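# Insert steel peg fully into block hole

## Task

Push the steel peg completely down into the block's hole, without shifting the block: moving it over a finger's width from its starting spot at any moment ruins the attempt.

## Robot and tools

Robot: two arms, left_arm and right_arm, each with a two-finger gripper. Base positions in the scene frame: left_arm (-0.040, +0.340, +0.048) m, right_arm (+0.037, -0.240, +0.004) m, both turned almost not at all about z. Scene frame: origin at table-top height, halfway between the nominal bases, +z up, +x out over the table, left_arm toward +y (arm names do not match image sides). A camera stand sits behind the arms. Cameras: cam_high and cam_low, each 672x504.

Frames: reported hand positions (m), quaternions (wxyz) and velocities are in each arm's own base frame. Motion offsets are along the axes of that arm's current Hand target. Gripper axes: fingers point along +z, open and close along y. end_effector_position is the spot between the pads, roughly 1 cm short of the tips.

execute_actions(actions, cameras): actions is a list of actions; each action is a list of at most 15 rows, one per 1/30 s control step (a short action repeats its final row up to step 15). Every row holds 14 numbers in [-1, 1]: left_arm dx, dy, dz, rx, ry, rz, opening, then right_arm the same seven. The six pose numbers are an offset, not a pose: they are measured from that arm's Hand target as it stood when the action began (each row from that same start, not from the row before), so sending the same offset again moves further. Scale: 1.0 equals 0.6 m of travel or 180 degrees; rx, ry, rz form one rotation vector. Opening is absolute: +1 fully open (0.094 m), -1 shut. To leave an arm alone, send zeros for its six pose numbers and repeat its current opening (a 0 opening is a real command). cameras: list of names, ["all"] or []; images come by default only when actions is empty. An unknown camera name invalidates the call.

move(target, speed, blend, opening_speed, grip_force, blocking, cameras): target is one 14-number row laid out as above, or a list of up to 15 such rows; all rows are offsets from the Hand targets at the move's start, not from the previous row. Grippers travel in straight lines and all arms finish together; the whole move is capped at 10 s. speed: top path speed in m/s, 0.002 to 2.9, default 0.25 (turn rate up to twice that in rad/s); one value or one per target. blend: corner rounding radius in m for lists, 0 (default) stops at each point. opening_speed: opening change per second on the -1..+1 scale, at least 0.2. grip_force: newtons per finger pad, 10 to 50 (full), one value or one per arm; it persists, and lower forces close slowly. blocking=false returns after about 0.5 s while the move continues. Paths do not avoid obstacles or the other arm; faster moves lag, stray and strike harder. Avoid paths passing near an arm's own base (elbow can whip round).

wait(seconds, cameras): 0 to 3600 s, sends nothing new; returns early if a running move ends. stop(cameras): brakes a running move. zoom_image(camera, region): camera is cam_high or cam_low, region [x0, y0, x1, y1] in pixels of its newest image, at most 504 by 504. finished_scene(scene): ends the current scene, given its number; call nothing else in the same reply.

Results: robot state per arm, including end_effector_position, end_effector_quat_wxyz, Hand target (the last commanded pose after clipping; the next offsets count from it), Joint positions (last value is measured finger gap in m), joint torques, Joint velocities (may read "within noise"), grip_measured (opening on the command scale), Tool commands. Action calls also list positions at some steps. A move adds a "move:" line: done (within 10 mm and 2 degrees), off_target, moving, held, fault, plus limits such as paced (pose clipped) or held (steps withheld). Possible extra lines: MOTOR HOT, OVER-TEMPERATURE FAULT, FAULT.

Control details: each step the commanded orientation is clipped to within 40 degrees of the measured one. Friction and weight can leave a gripper several cm off its command in free air, without any contact. If it rests short, resend (another execute_actions with zeros re-requests it) or add the missing distance as an offset. A blocked arm keeps pushing until commanded back past its gripper. Reported poses may be off by a few cm.

Gripping: with nothing held grip_measured reads up to about 2.5 mm wide. On a hard part under full squeeze it reads up to about 0.064 below the part's width (smaller or round parts less). Squeeze rises about 1 N per 0.001 below first touch, then jumps to the force limit. Release by commanding well above grip_measured. Full force is roughly 50 to 64 N per pad.

Heat: holding loads, stretched arms or pushing at unreachable poses heat motors, even while idle. At 90 °C the arm folds and idles; at 100 °C it collapses.

Joint ranges (rad): waist -2.618 to 3.054, shoulder 0 to 3.142, elbow 0 to 3.142 (straight 2.901), wrist pitch -1.571 to 1.571, wrist yaw -1.571 to 1.571, wrist roll -2.094 to 2.094.

Avoid: knocking or pushing the block (keep it within a finger's width), dropping the peg or releasing it while moving, slamming into the table or fixtures, any contact or squeeze between the two arms, strain on wrist camera cables, and anything leaving the table. Occasional brief pushes may disturb loose objects. The peg must stay fully inserted after the robot lets go.

Each tool is called after "Call:" as name(argument=value, ...), one argument or row to a line, values as JSON.

## Session

Call:
execute_actions(
  actions=[],
)

Scene clock: 0.00 s.
left_arm: end_effector_position=(+0.3901, +0.0186, +0.1152) grip_measured=+1.000 end_effector_quat_wxyz=(+0.606, -0.058, +0.785, +0.115) | right_arm: end_effector_position=(+0.3861, -0.0413, +0.1179) grip_measured=+1.000 end_effector_quat_wxyz=(+0.592, +0.111, +0.787, -0.138)
Joint positions: left_arm=[-0.124 1.53 0.333 0.938 -0.374 0.017 0.094] | right_arm=[0.092 1.491 0.36 0.837 0.445 0.04 0.094]
Joint velocities: within noise
Joint torques (N m): no reading
Heat: left arm: 38 °C; right arm: 44 °C.
Hand target: left_arm +0.3925, +0.0186, +0.1225; +0.615, -0.061, +0.778, +0.114 | right_arm +0.3886, -0.0415, +0.1263; +0.601, +0.115, +0.779, -0.137
Tool commands: left_gripper/opening=+1.0 right_gripper/opening=+1.0

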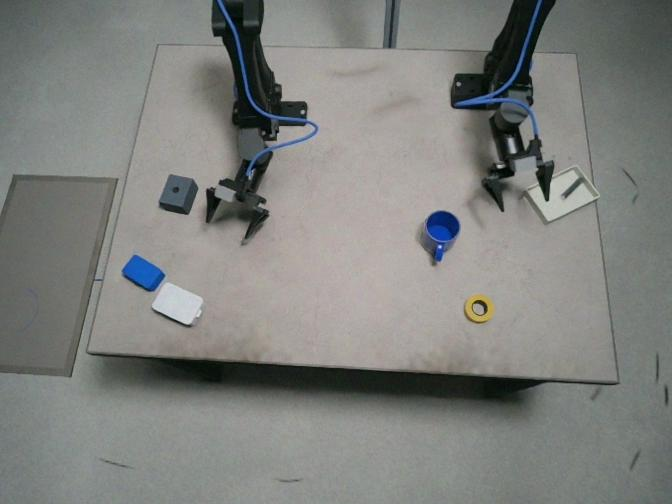

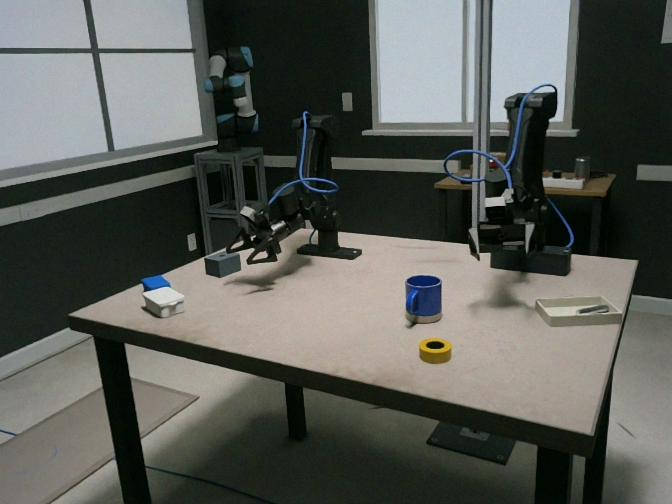

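Call:
zoom_image(
  camera="cam_high",
  region=[500, 140, 620, 230],
)

Call:
zoom_image(
  camera="cam_high",
  region=[140, 150, 280, 255],
)

Call:
zoom_image(
  camera="cam_low",
  region=[510, 270, 650, 340],
)

Call:
zoom_image(
  camera="cam_low",
  region=[190, 190, 330, 295],
)

Scaled by 4.200 from the camera's image (finer frame: 960x720).

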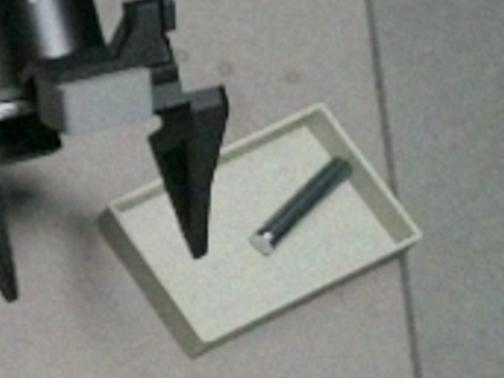

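Scaled by 3.600 from the camera's image (finer frame: 960x720).

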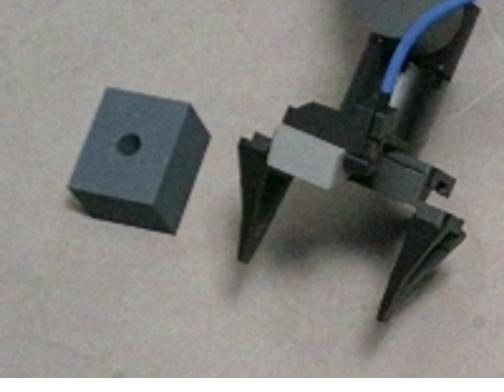

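Scaled by 3.600 from the camera's image (finer frame: 960x720).

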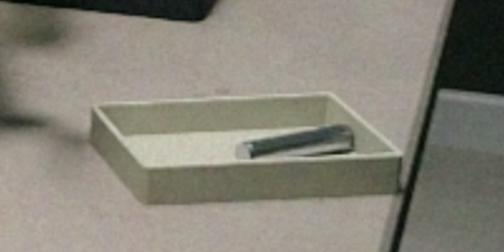

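Scaled by 3.600 from the camera's image (finer frame: 960x720).

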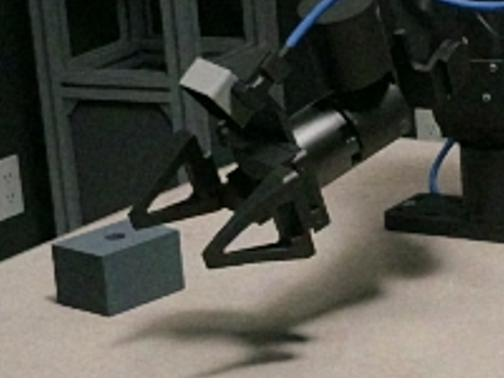

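Call:
move(
  target=[0.161,0.3167,-0.0902,0.231,0.378,0.238,0.06,0,0,0,0,0,0,1],
  speed=0.5,
  cameras=["all"],
)

Call:
zoom_image(
  camera="cam_high",
  region=[500, 130, 620, 220],
)

Call:
zoom_image(
  camera="cam_low",
  region=[510, 250, 650, 340],
)

Scene clock: 52.83 s.
left_arm: end_effector_position=(+0.2694, +0.1898, +0.0561) grip_measured=+0.062 end_effector_quat_wxyz=(+0.000, +0.352, +0.936, -0.002) | right_arm: end_effector_position=(+0.3861, -0.0413, +0.1179) grip_measured=+1.000 end_effector_quat_wxyz=(+0.592, +0.111, +0.787, -0.138)
Joint positions: left_arm=[0.612 1.83 1.321 -1.065 0.002 1.332 0.05] | right_arm=[0.092 1.491 0.36 0.837 0.445 0.04 0.094]
Joint torques (N m): left_arm=[-0.25 -5.49 7.71 0.28 -0.04 0.08] | right_arm=[-0.03 -6.56 4.6 1.92 0.14 -0.01]
Heat: left arm: 39 °C; right arm: 45 °C.
Hand target: left_arm +0.2739, +0.1930, +0.0600; -0.001, +0.358, +0.934, +0.000 | right_arm +0.3886, -0.0415, +0.1263; +0.601, +0.115, +0.779, -0.137
Off the commanded pose: left_arm 0.007 m, 1 deg | right_arm 0.009 m, 1 deg.
move: done

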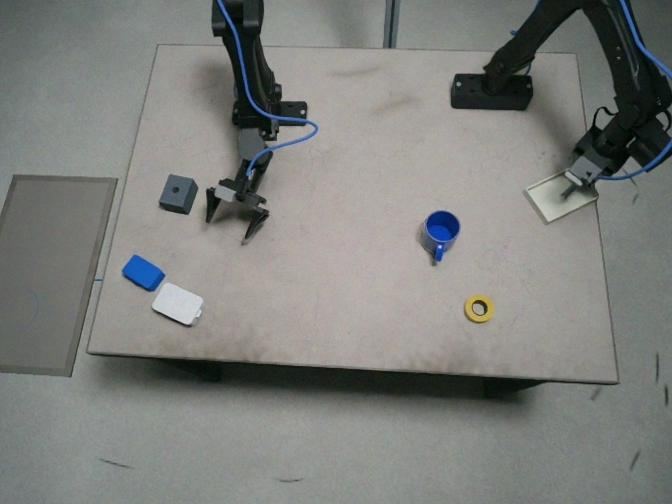

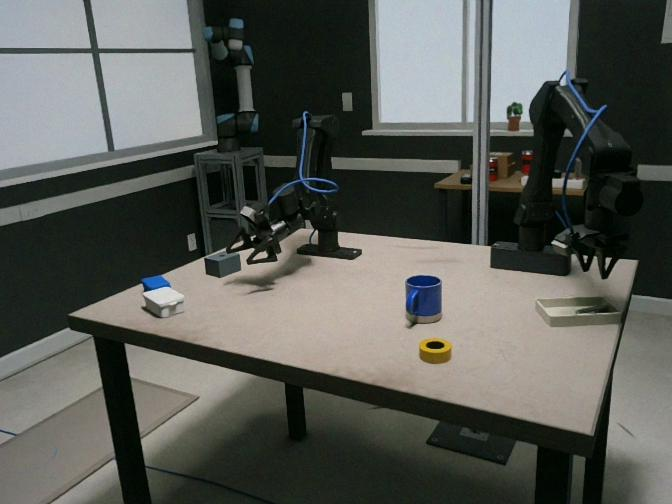

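Scaled by 4.200 from the camera's image (finer frame: 960x720).

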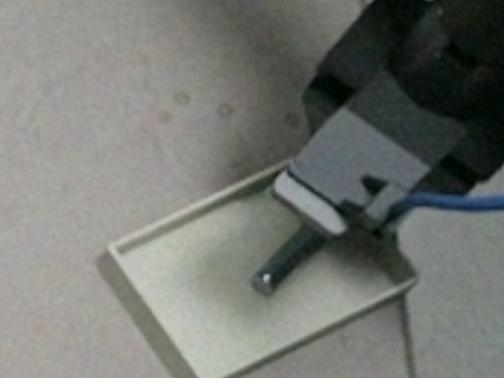

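Scaled by 3.600 from the camera's image (finer frame: 960x720).

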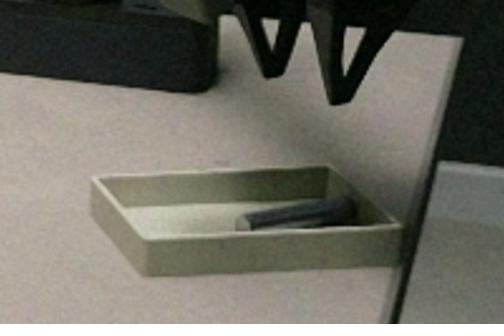

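Call:
move(
  target=[0,0.009,0.09,0,0,0,0.06,0,0,0,0,0,0,1],
  cameras=["all"],
)

Call:
zoom_image(
  camera="cam_high",
  region=[500, 130, 620, 220],
)

Call:
zoom_image(
  camera="cam_low",
  region=[510, 250, 650, 340],
)

Scene clock: 58.10 s.
left_arm: end_effector_position=(+0.2773, +0.1956, +0.0091) grip_measured=+0.062 end_effector_quat_wxyz=(-0.001, +0.354, +0.935, -0.002) | right_arm: end_effector_position=(+0.3861, -0.0413, +0.1179) grip_measured=+1.000 end_effector_quat_wxyz=(+0.592, +0.111, +0.787, -0.138)
Joint positions: left_arm=[0.612 1.926 1.25 -0.898 0.001 1.336 0.05] | right_arm=[0.092 1.491 0.36 0.837 0.445 0.04 0.094]
Joint torques (N m): left_arm=[0.09 -6.34 4.53 0.52 -0.03 0.09] | right_arm=[-0.05 -6.54 4.6 1.91 0.14 -0.02]
Heat: left arm: 39 °C; right arm: 45 °C.
Hand target: left_arm +0.2773, +0.1971, +0.0060; -0.001, +0.358, +0.934, +0.000 | right_arm +0.3886, -0.0415, +0.1263; +0.601, +0.115, +0.779, -0.137
Off the commanded pose: left_arm 0.003 m, 1 deg | right_arm 0.009 m, 1 deg.
move: done

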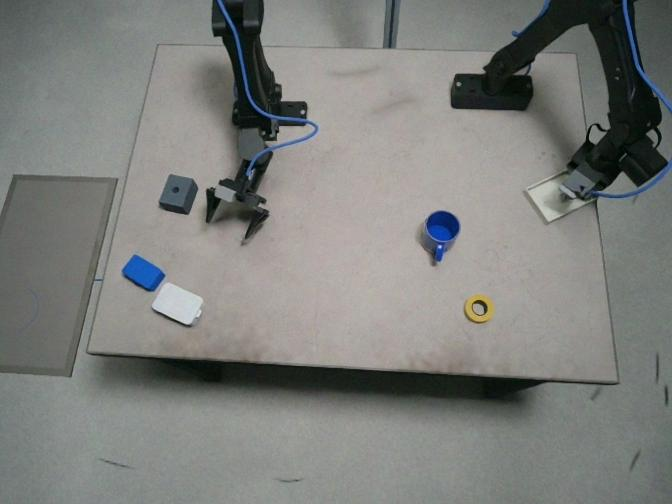

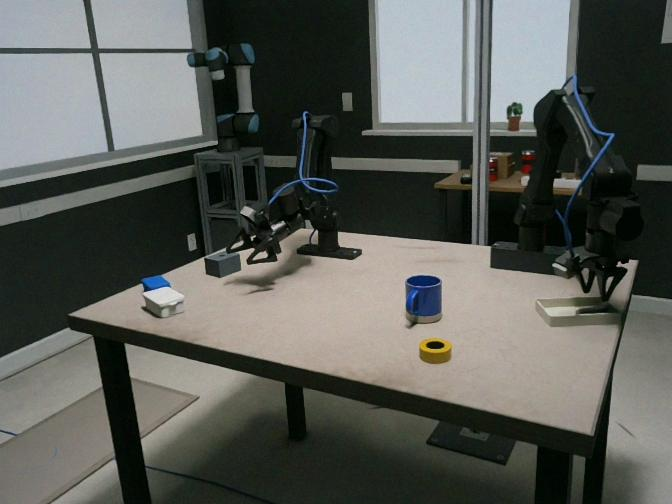

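Scaled by 4.200 from the camera's image (finer frame: 960x720).

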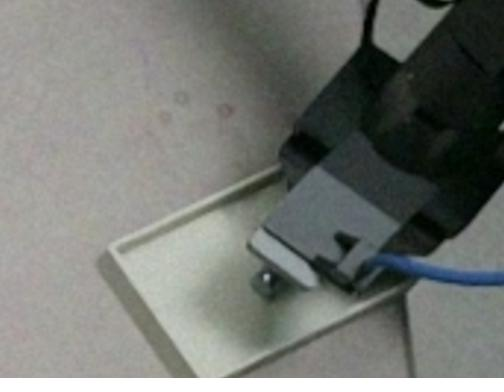

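Scaled by 3.600 from the camera's image (finer frame: 960x720).

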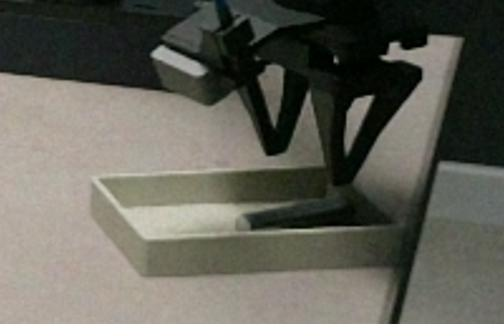

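Call:
move(
  target=[0,-0.008,0.042,0,0,0,0.06,0,0,0,0,0,0,1],
  speed=0.12,
  cameras=["cam_low"],
)

Call:
zoom_image(
  camera="cam_low",
  region=[530, 260, 630, 340],
)

Scene clock: 63.93 s.
left_arm: end_effector_position=(+0.2751, +0.1941, -0.0143) grip_measured=+0.062 end_effector_quat_wxyz=(+0.001, +0.354, +0.935, +0.001) | right_arm: end_effector_position=(+0.3861, -0.0413, +0.1179) grip_measured=+1.000 end_effector_quat_wxyz=(+0.592, +0.111, +0.787, -0.138)
Joint positions: left_arm=[0.612 1.952 1.183 -0.798 0.001 1.336 0.05] | right_arm=[0.092 1.491 0.36 0.837 0.445 0.04 0.094]
Joint torques (N m): left_arm=[-0.16 -6.19 4 0.56 -0.04 0.05] | right_arm=[-0.02 -6.54 4.62 1.91 0.14 -0.01]
Heat: left arm: 39 °C; right arm: 45 °C.
Hand target: left_arm +0.2740, +0.1935, -0.0193; -0.002, +0.358, +0.934, +0.000 | right_arm +0.3886, -0.0415, +0.1263; +0.601, +0.115, +0.779, -0.137
Off the commanded pose: left_arm 0.005 m, 1 deg | right_arm 0.009 m, 1 deg.
move: done

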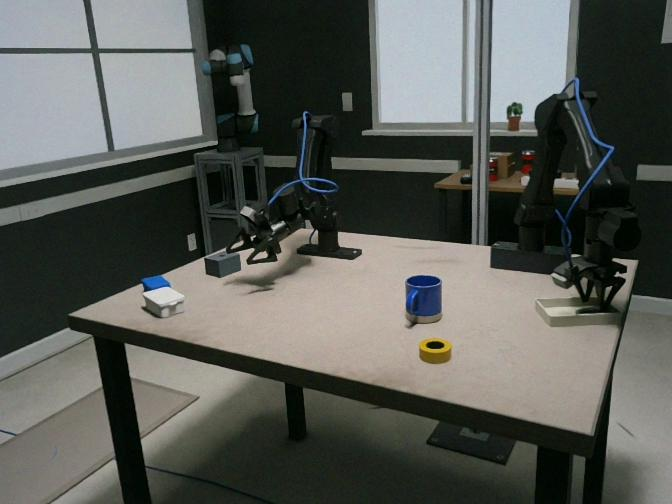

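Scaled by 5.040 from the camera's image (finer frame: 960x720).

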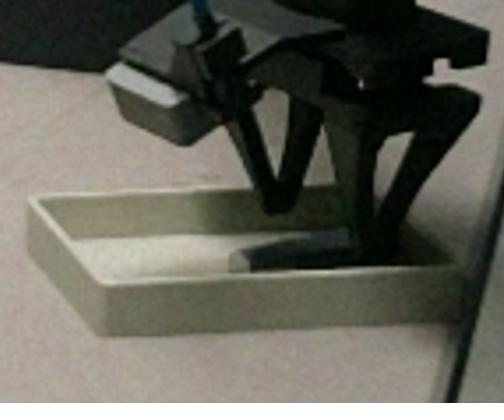

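Call:
move(
  target=[
    [0,-0.018,0,0,0,0,0.06,0,0,0,0,0,0,1],
    [0,-0.018,0.014,0,0,0,0.06,0,0,0,0,0,0,1],
  ],
  speed=0.08,
  cameras=["cam_high","cam_low"],
)

Call:
zoom_image(
  camera="cam_low",
  region=[530, 260, 630, 340],
)

Call:
zoom_image(
  camera="cam_high",
  region=[500, 130, 620, 220],
)

Scene clock: 71.40 s.
left_arm: end_effector_position=(+0.2664, +0.1869, -0.0271) grip_measured=+0.062 end_effector_quat_wxyz=(-0.002, +0.355, +0.935, -0.004) | right_arm: end_effector_position=(+0.3861, -0.0413, +0.1179) grip_measured=+1.000 end_effector_quat_wxyz=(+0.592, +0.111, +0.787, -0.138)
Joint positions: left_arm=[0.609 1.952 1.123 -0.751 0.001 1.336 0.05] | right_arm=[0.092 1.491 0.36 0.837 0.445 0.04 0.094]
Joint torques (N m): left_arm=[-0.53 -7.16 3.63 0.54 -0.04 -0.02] | right_arm=[-0.02 -6.54 4.63 1.92 0.14 -0.01]
Heat: left arm: 38 °C; right arm: 45 °C.
Hand target: left_arm +0.2669, +0.1855, -0.0276; -0.001, +0.359, +0.934, +0.000 | right_arm +0.3886, -0.0415, +0.1263; +0.601, +0.115, +0.779, -0.137
Off the commanded pose: left_arm 0.002 m, 1 deg | right_arm 0.009 m, 1 deg.
move: done

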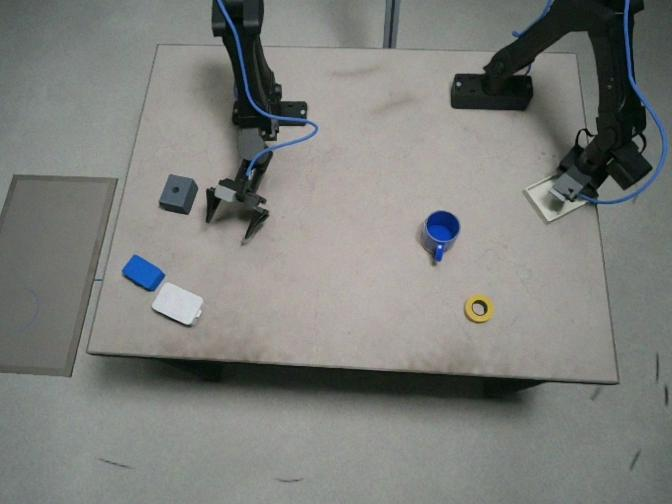

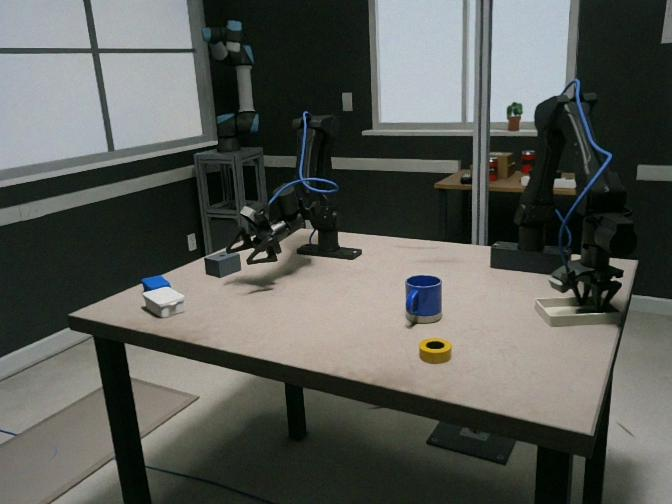

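Scaled by 5.040 from the camera's image (finer frame: 960x720).

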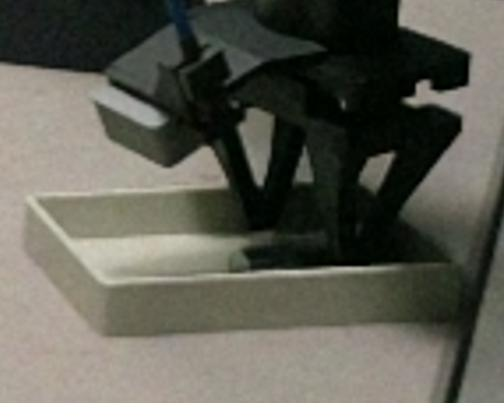

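Scaled by 4.200 from the camera's image (finer frame: 960x720).

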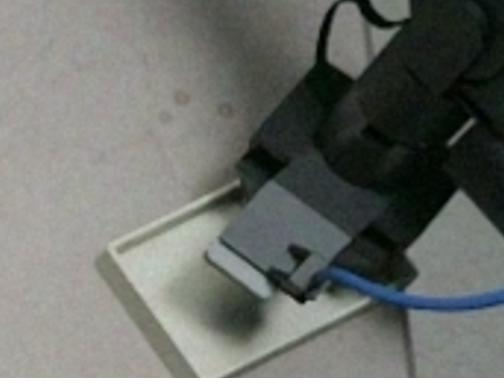

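Call:
move(
  target=[
    [0,0,0.012,0,0,0,0.06,0,0,0,0,0,0,1],
    [0,0,0.012,0,0,0,-1,0,0,0,0,0,0,1],
  ],
  speed=0.05,
  opening_speed=0.6,
  cameras=["cam_low"],
)

Call:
zoom_image(
  camera="cam_low",
  region=[530, 260, 630, 340],
)

Scene clock: 77.07 s.
left_arm: end_effector_position=(+0.2683, +0.1882, -0.0297) grip_measured=-0.692 end_effector_quat_wxyz=(+0.002, +0.355, +0.935, +0.003) | right_arm: end_effector_position=(+0.3861, -0.0413, +0.1179) grip_measured=+1.000 end_effector_quat_wxyz=(+0.592, +0.111, +0.787, -0.138)
Joint positions: left_arm=[0.609 1.952 1.111 -0.722 0.001 1.336 0.014] | right_arm=[0.092 1.491 0.36 0.837 0.445 0.04 0.094]
Joint torques (N m): left_arm=[-0.53 -6.08 3.67 0.54 -0.04 -0.02] | right_arm=[-0.02 -6.56 4.62 1.92 0.14 -0.01]
Heat: left arm: 38 °C; right arm: 44 °C.
Hand target: left_arm +0.2668, +0.1855, -0.0348; -0.001, +0.359, +0.934, +0.000 | right_arm +0.3886, -0.0415, +0.1263; +0.601, +0.115, +0.779, -0.137
Off the commanded pose: left_arm 0.006 m, 1 deg | right_arm 0.009 m, 1 deg.
move: done

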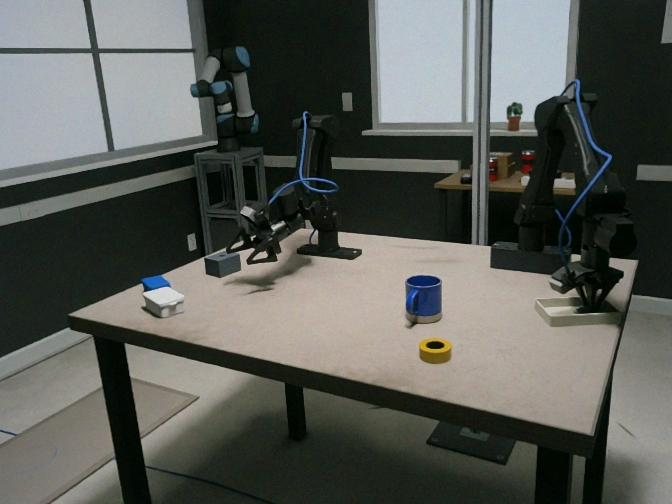

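Scaled by 5.040 from the camera's image (finer frame: 960x720).

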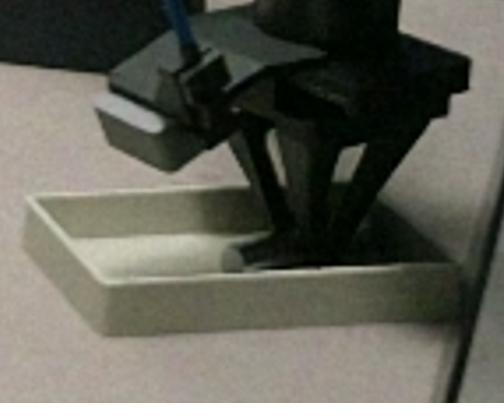

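Call:
move(
  target=[
    [0,0,-0.25,0,0,0,-1,0,0,0,0,0,0,1],
    [-0.651,-0.591,-0.25,0,0,0,-1,0,0,0,0,0,0,1],
    [-0.651,-0.591,-0.07,0,0,0,-1,0,0,0,0,0,0,1],
  ],
  speed=0.35,
  blend=[0.04,0.03,0],
  cameras=["cam_high","cam_low"],
)

Call:
zoom_image(
  camera="cam_low",
  region=[340, 210, 480, 315],
)

Call:
zoom_image(
  camera="cam_high",
  region=[300, 140, 420, 230],
)

Scene clock: 93.90 s.
left_arm: end_effector_position=(+0.3142, -0.3388, +0.0032) grip_measured=-0.692 end_effector_quat_wxyz=(-0.013, +0.365, +0.931, +0.000) | right_arm: end_effector_position=(+0.3861, -0.0413, +0.1179) grip_measured=+1.000 end_effector_quat_wxyz=(+0.592, +0.111, +0.787, -0.138)
Joint positions: left_arm=[-0.821 2.424 2.03 -1.201 0.011 -0.073 0.014] | right_arm=[0.092 1.491 0.36 0.837 0.445 0.04 0.094]
Joint torques (N m): left_arm=[0.27 -10.88 5.31 0.52 -0.1 -0.13] | right_arm=[-0.02 -6.53 4.63 1.91 0.14 -0.02]
Heat: left arm: 38 °C; right arm: 44 °C.
Hand target: left_arm +0.3198, -0.3394, +0.0064; -0.001, +0.358, +0.934, +0.000 | right_arm +0.3886, -0.0415, +0.1263; +0.601, +0.115, +0.779, -0.137
Off the commanded pose: left_arm 0.006 m, 2 deg | right_arm 0.009 m, 1 deg.
move: done

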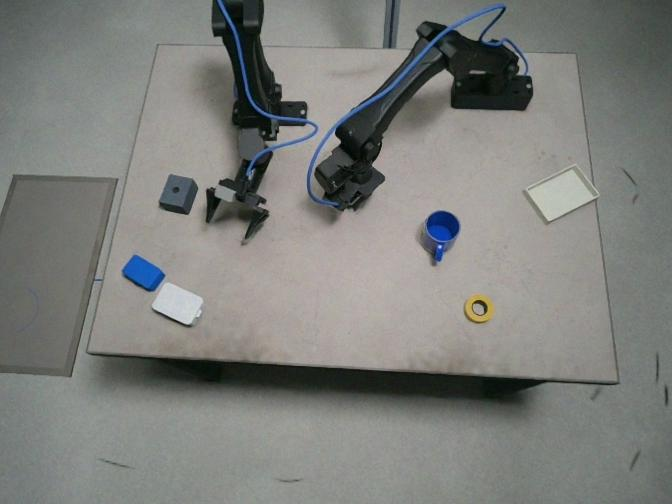

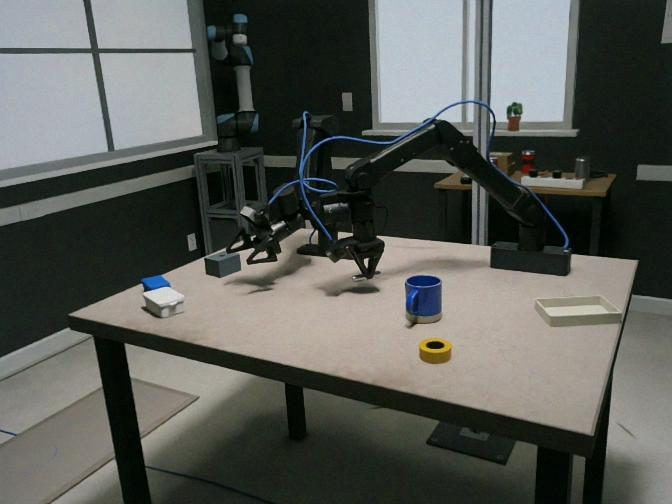

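Scaled by 3.600 from the camera's image (finer frame: 960x720).

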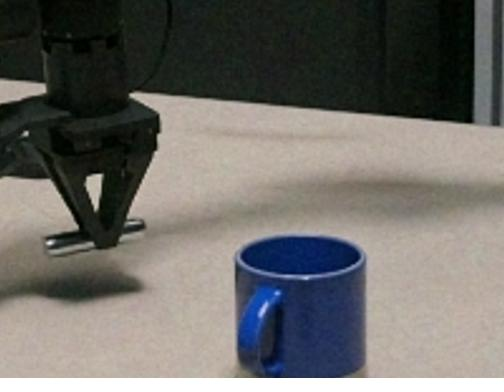

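Scaled by 4.200 from the camera's image (finer frame: 960x720).

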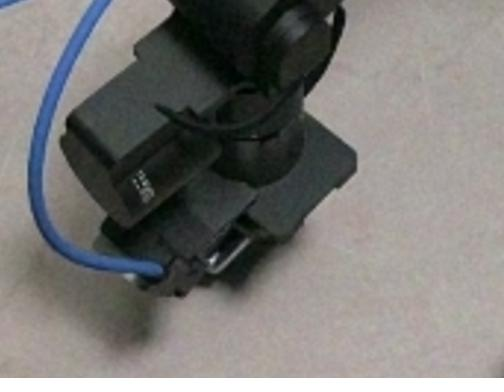

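Call:
move(
  target=[
    [0,0,0.056,0,0,0,-1,0,0,0,0,0,0,1],
    [0,0,0.056,0,0,0,-0.35,0,0,0,0,0,0,1],
    [0,0,-0.25,0,0,0,-0.35,0,0,0,0,0,0,1],
    [0.334,0.372,-0.3,0,0,0,-0.35,0,0,0,0,0,0,1],
  ],
  speed=[0.06,0.06,0.2,0.4],
  opening_speed=0.5,
  blend=[0,0,0.04,0],
  cameras=["cam_high","cam_low"],
)

Call:
zoom_image(
  camera="cam_low",
  region=[310, 240, 410, 315],
)

Call:
zoom_image(
  camera="cam_high",
  region=[300, 140, 420, 230],
)

Scene clock: 104.17 s.
left_arm: end_effector_position=(+0.3287, -0.0379, +0.1806) grip_measured=-0.352 end_effector_quat_wxyz=(-0.003, +0.353, +0.936, +0.007) | right_arm: end_effector_position=(+0.3861, -0.0413, +0.1179) grip_measured=+1.000 end_effector_quat_wxyz=(+0.592, +0.111, +0.787, -0.138)
Joint positions: left_arm=[-0.126 1.824 1.811 -1.561 -0.015 0.596 0.03] | right_arm=[0.092 1.491 0.36 0.837 0.445 0.04 0.094]
Joint torques (N m): left_arm=[-0.09 -8.51 4.11 0.32 0.13 0.08] | right_arm=[-0.03 -6.53 4.62 1.92 0.14 -0.02]
Heat: left arm: 38 °C; right arm: 44 °C.
Hand target: left_arm +0.3208, -0.0396, +0.1867; -0.001, +0.358, +0.934, +0.000 | right_arm +0.3886, -0.0415, +0.1263; +0.601, +0.115, +0.779, -0.137
Off the commanded pose: left_arm 0.010 m, 1 deg | right_arm 0.009 m, 1 deg.
joint sent to its limit (left arm) — joint 4 (wrist pitch), lower limit. The joint targets still meet the commanded pose.
move: done

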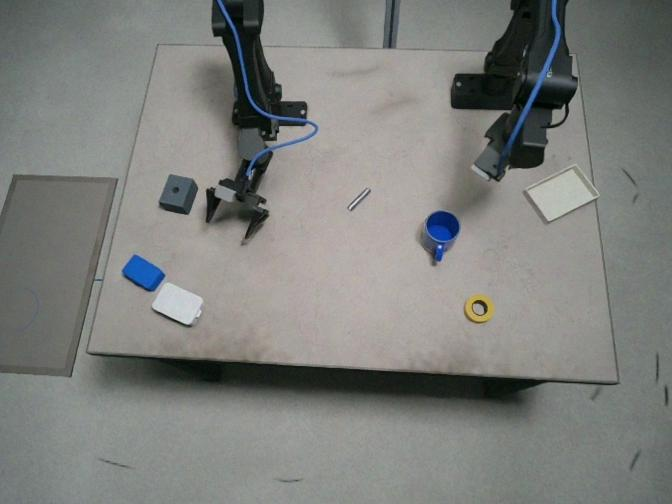

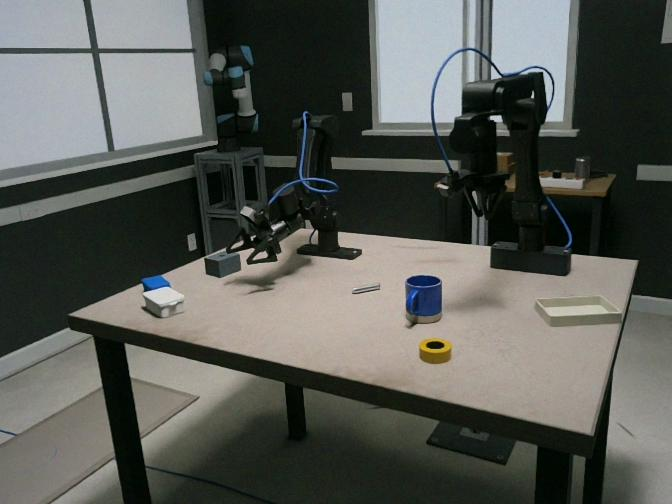

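Scaled by 5.040 from the camera's image (finer frame: 960x720).

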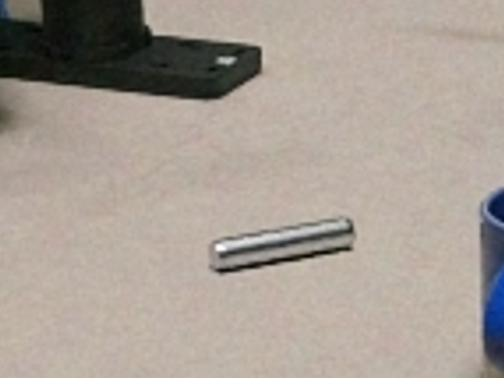

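Scaled by 4.200 from the camera's image (finer frame: 960x720).

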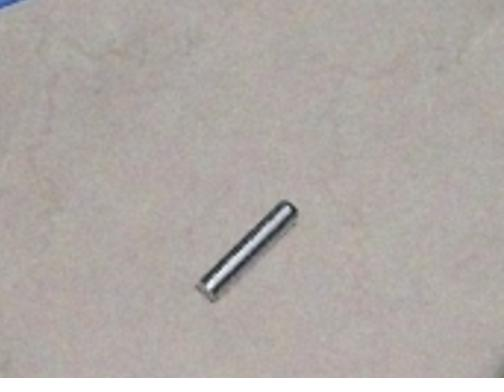

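Call:
move(
  target=[0,0,0,0,0,0,-0.35,0.1178,0.3468,-0.331,0.062,0.422,0.1207,0.0],
  speed=0.4,
  cameras=["cam_high","cam_low"],
)

Call:
zoom_image(
  camera="cam_low",
  region=[310, 220, 430, 310],
)

Call:
zoom_image(
  camera="cam_high",
  region=[300, 140, 420, 230],
)

Scene clock: 116.93 s.
left_arm: end_effector_position=(+0.3287, -0.0379, +0.1806) grip_measured=-0.352 end_effector_quat_wxyz=(-0.003, +0.353, +0.935, +0.007) | right_arm: end_effector_position=(+0.2607, +0.2210, +0.0903) grip_measured=+0.003 end_effector_quat_wxyz=(+0.001, +0.358, +0.934, +0.004)
Joint positions: left_arm=[-0.126 1.824 1.811 -1.561 -0.015 0.597 0.03] | right_arm=[0.699 1.838 1.468 -1.193 -0.003 1.43 0.047]
Joint torques (N m): left_arm=[-0.09 -8.55 4.1 0.32 0.13 0.07] | right_arm=[0.34 -8.23 6.37 0.01 0.04 0.09]
Heat: left arm: 38 °C; right arm: 45 °C.
Hand target: left_arm +0.3208, -0.0396, +0.1867; -0.001, +0.358, +0.934, +0.000 | right_arm +0.2625, +0.2240, +0.0896; -0.001, +0.361, +0.932, +0.000
Off the commanded pose: left_arm 0.010 m, 1 deg | right_arm 0.004 m, 1 deg.
joint sent to its limit (left arm) — joint 4 (wrist pitch), lower limit. The joint targets still meet the commanded pose.
move: done

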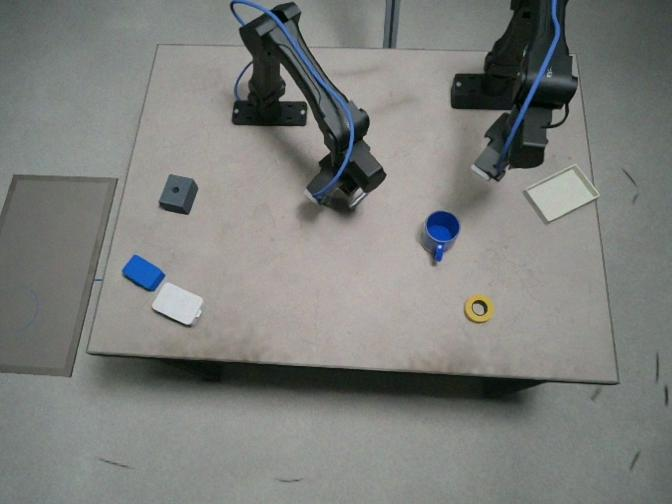

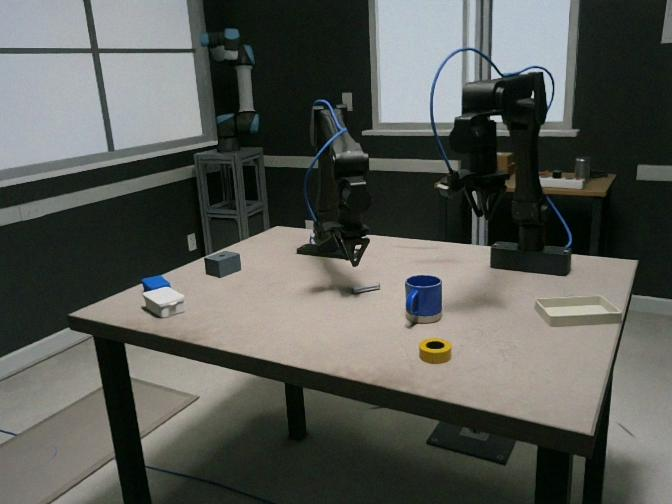

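Scaled by 4.200 from the camera's image (finer frame: 960x720).

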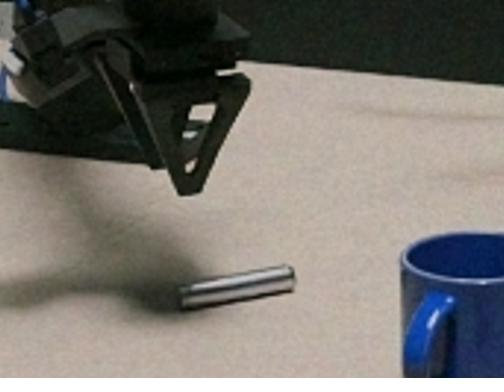

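Scaled by 4.200 from the camera's image (finer frame: 960x720).

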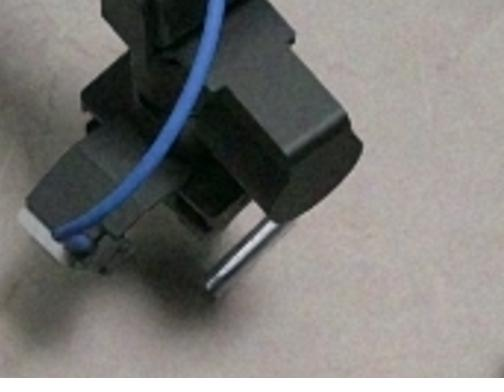

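Call:
move(
  target=[0,0,0,0,0,0,-0.35,0.025,-0.003,0.085,0,0,0,0.0],
  cameras=["cam_low","cam_high"],
)

Call:
zoom_image(
  camera="cam_low",
  region=[320, 240, 400, 300],
)

Call:
zoom_image(
  camera="cam_high",
  region=[300, 140, 420, 230],
)

Scene clock: 128.87 s.
left_arm: end_effector_position=(+0.3287, -0.0379, +0.1806) grip_measured=-0.352 end_effector_quat_wxyz=(-0.003, +0.353, +0.935, +0.007) | right_arm: end_effector_position=(+0.2498, +0.2317, +0.0433) grip_measured=+0.003 end_effector_quat_wxyz=(-0.002, +0.358, +0.934, +0.004)
Joint positions: left_arm=[-0.126 1.824 1.811 -1.561 -0.015 0.597 0.03] | right_arm=[0.741 1.875 1.327 -1.016 -0.007 1.473 0.047]
Joint torques (N m): left_arm=[-0.1 -8.53 4.1 0.33 0.13 0.07] | right_arm=[0.38 -8.95 4.45 0.23 0.08 0.1]
Heat: left arm: 38 °C; right arm: 46 °C.
Hand target: left_arm +0.3208, -0.0396, +0.1867; -0.001, +0.358, +0.934, +0.000 | right_arm +0.2501, +0.2329, +0.0388; -0.001, +0.361, +0.932, +0.000
Off the commanded pose: left_arm 0.010 m, 1 deg | right_arm 0.005 m, 1 deg.
joint sent to its limit (left arm) — joint 4 (wrist pitch), lower limit. The joint targets still meet the commanded pose.
move: done

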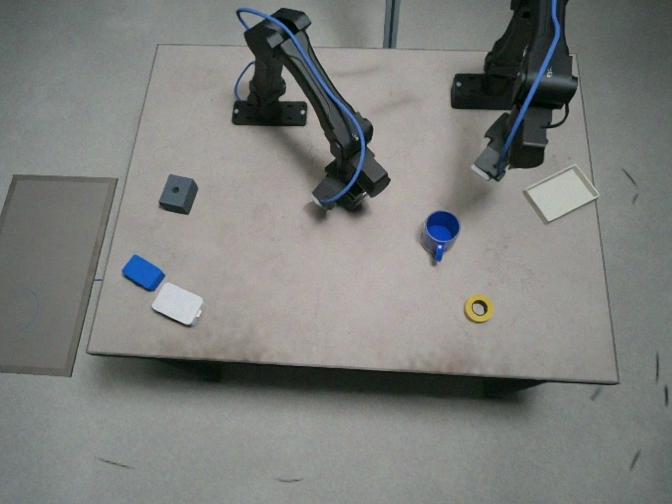

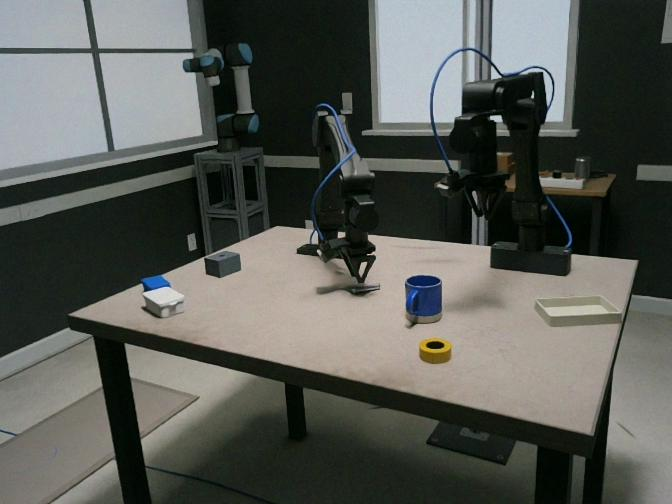

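Scaled by 6.300 from the camera's image (finer frame: 960x720).

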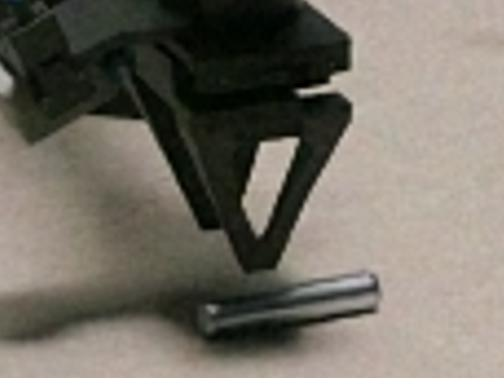

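Scaled by 4.200 from the camera's image (finer frame: 960x720).

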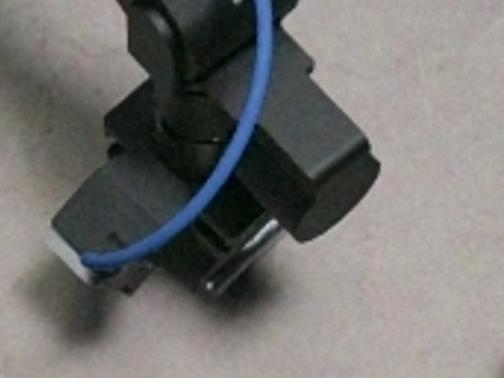

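Call:
move(
  target=[
    [0,0,0,0,0,0,-0.35,0.008,-0.007,0.052,0,0,0,0.0],
    [0,0,0,0,0,0,-0.35,0.008,-0.007,0.052,0,0,0,-1],
  ],
  speed=0.08,
  opening_speed=0.6,
  cameras=["cam_low","cam_high"],
)

Call:
zoom_image(
  camera="cam_low",
  region=[320, 240, 400, 300],
)

Scene clock: 135.23 s.
left_arm: end_effector_position=(+0.3287, -0.0379, +0.1806) grip_measured=-0.352 end_effector_quat_wxyz=(-0.003, +0.353, +0.935, +0.007) | right_arm: end_effector_position=(+0.2483, +0.2351, +0.0183) grip_measured=-0.993 end_effector_quat_wxyz=(+0.003, +0.360, +0.933, +0.015)
Joint positions: left_arm=[-0.126 1.824 1.811 -1.561 -0.015 0.597 0.03] | right_arm=[0.751 1.891 1.241 -0.89 -0.008 1.487 0]
Joint torques (N m): left_arm=[-0.09 -8.57 4.1 0.32 0.14 0.08] | right_arm=[0.66 -7.9 3.58 0.24 0.1 0.1]
Heat: left arm: 38 °C; right arm: 45 °C.
Hand target: left_arm +0.3208, -0.0396, +0.1867; -0.001, +0.358, +0.934, +0.000 | right_arm +0.2437, +0.2331, +0.0076; -0.001, +0.362, +0.932, +0.000
Off the commanded pose: left_arm 0.010 m, 1 deg | right_arm 0.012 m, 2 deg.
joint sent to its limit (left arm) — joint 4 (wrist pitch), lower limit. The joint targets still meet the commanded pose.
move: off_target (right_arm); target 2's new opening was sent with right_arm's hand 0.011 m and 1 deg from that target

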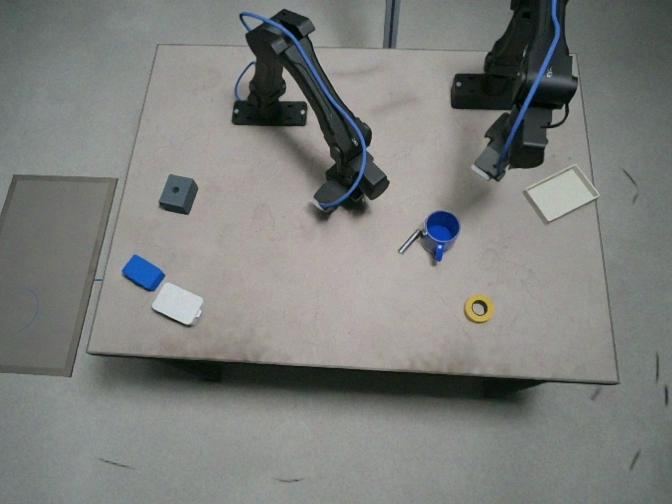

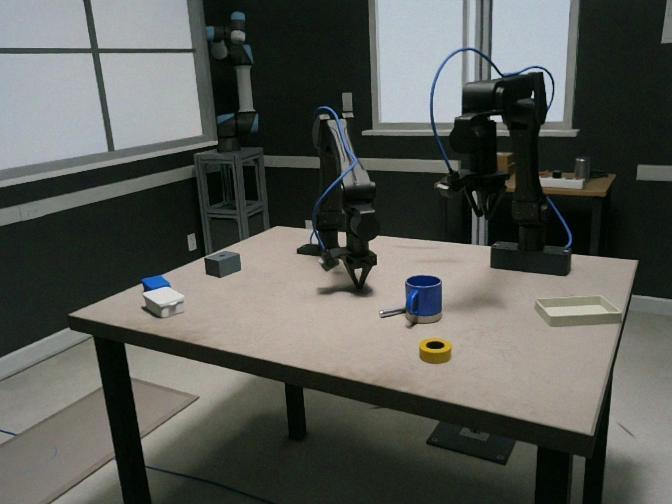

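Scaled by 6.300 from the camera's image (finer frame: 960x720).

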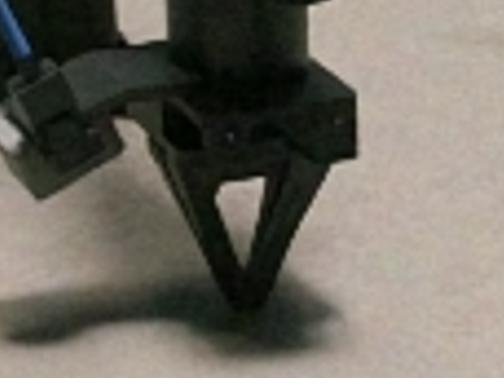

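Call:
zoom_image(
  camera="cam_high",
  region=[370, 195, 480, 278],
)

Call:
zoom_image(
  camera="cam_low",
  region=[360, 260, 460, 335],
)

Scaled by 4.582 from the camera's image (finer frame: 960x720).

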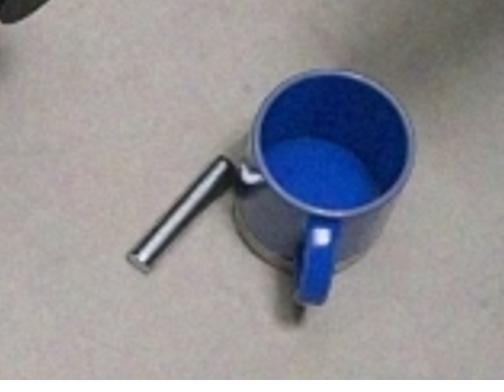

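Scaled by 5.040 from the camera's image (finer frame: 960x720).

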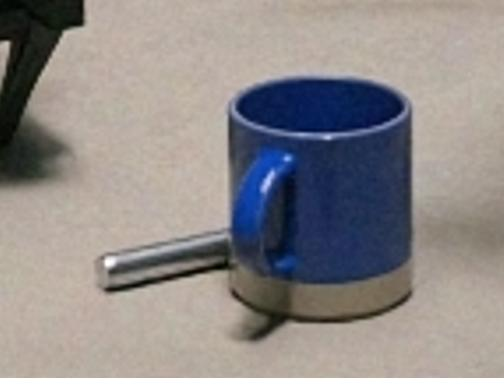

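Call:
move(
  target=[
    [0,0,0,0,0,0,-0.35,0,0,-0.17,0,0,-0.025,-0.05],
    [0,0,0,0,0,0,-0.35,-0.017,0.291,-0.17,0,0,-0.025,-0.05],
    [0,0,0,0,0,0,-0.35,-0.017,0.291,-0.07,0,0,-0.025,-0.05],
  ],
  blend=[0.03,0,0],
  cameras=["cam_low","cam_high"],
)

Call:
zoom_image(
  camera="cam_low",
  region=[340, 240, 440, 315],
)

Call:
zoom_image(
  camera="cam_high",
  region=[350, 190, 470, 280],
)

Scene clock: 155.83 s.
left_arm: end_effector_position=(+0.3287, -0.0379, +0.1806) grip_measured=-0.352 end_effector_quat_wxyz=(-0.003, +0.353, +0.935, +0.007) | right_arm: end_effector_position=(+0.3712, +0.3511, +0.0504) grip_measured=-0.053 end_effector_quat_wxyz=(+0.006, +0.332, +0.943, +0.020)
Joint positions: left_arm=[-0.126 1.824 1.811 -1.561 -0.015 0.597 0.03] | right_arm=[0.753 2.692 2.723 -1.561 -0.008 1.431 0.044]
Joint torques (N m): left_arm=[-0.09 -8.51 4.08 0.32 0.13 0.07] | right_arm=[0.84 -15.75 6.11 0.09 0.09 -0.07]
Heat: left arm: 38 °C; right arm: 45 °C.
Hand target: left_arm +0.3208, -0.0396, +0.1867; -0.001, +0.358, +0.934, +0.000 | right_arm +0.3690, +0.3550, +0.0493; -0.001, +0.325, +0.946, +0.000
Off the commanded pose: left_arm 0.010 m, 1 deg | right_arm 0.005 m, 3 deg.
joint sent to its limit (left arm) — joint 4 (wrist pitch), lower limit. The joint targets still meet the commanded pose.
joint sent to its limit (right arm) — joint 4 (wrist pitch), lower limit. The joint targets still meet the commanded pose.
move: off_target (right_arm)

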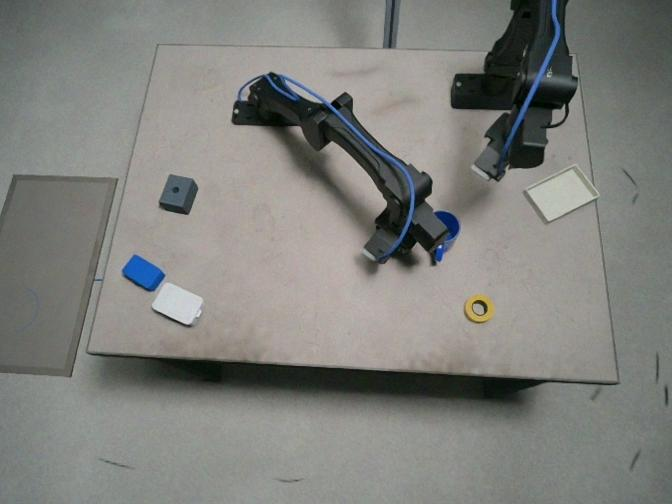

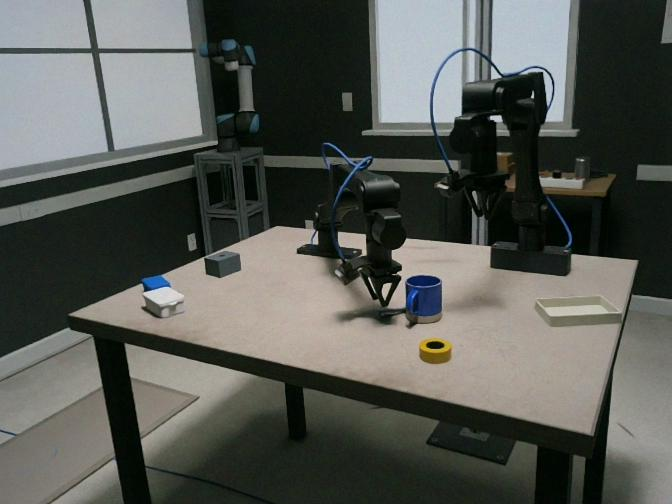

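Scaled by 5.040 from the camera's image (finer frame: 960x720).

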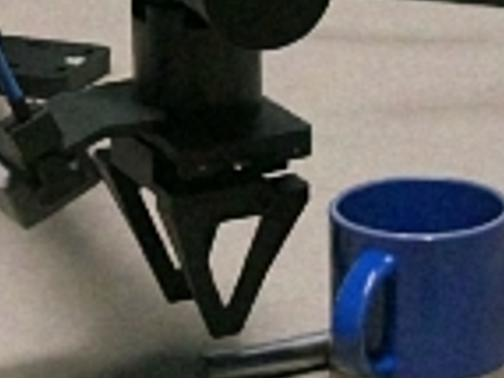

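Scaled by 4.200 from the camera's image (finer frame: 960x720).

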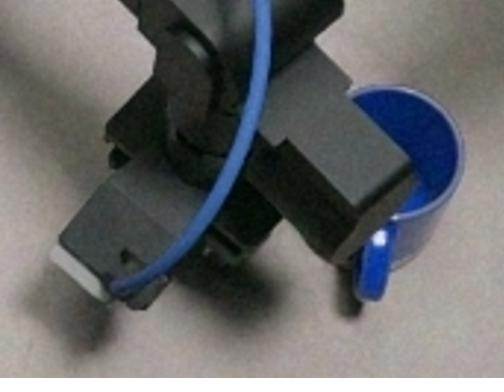

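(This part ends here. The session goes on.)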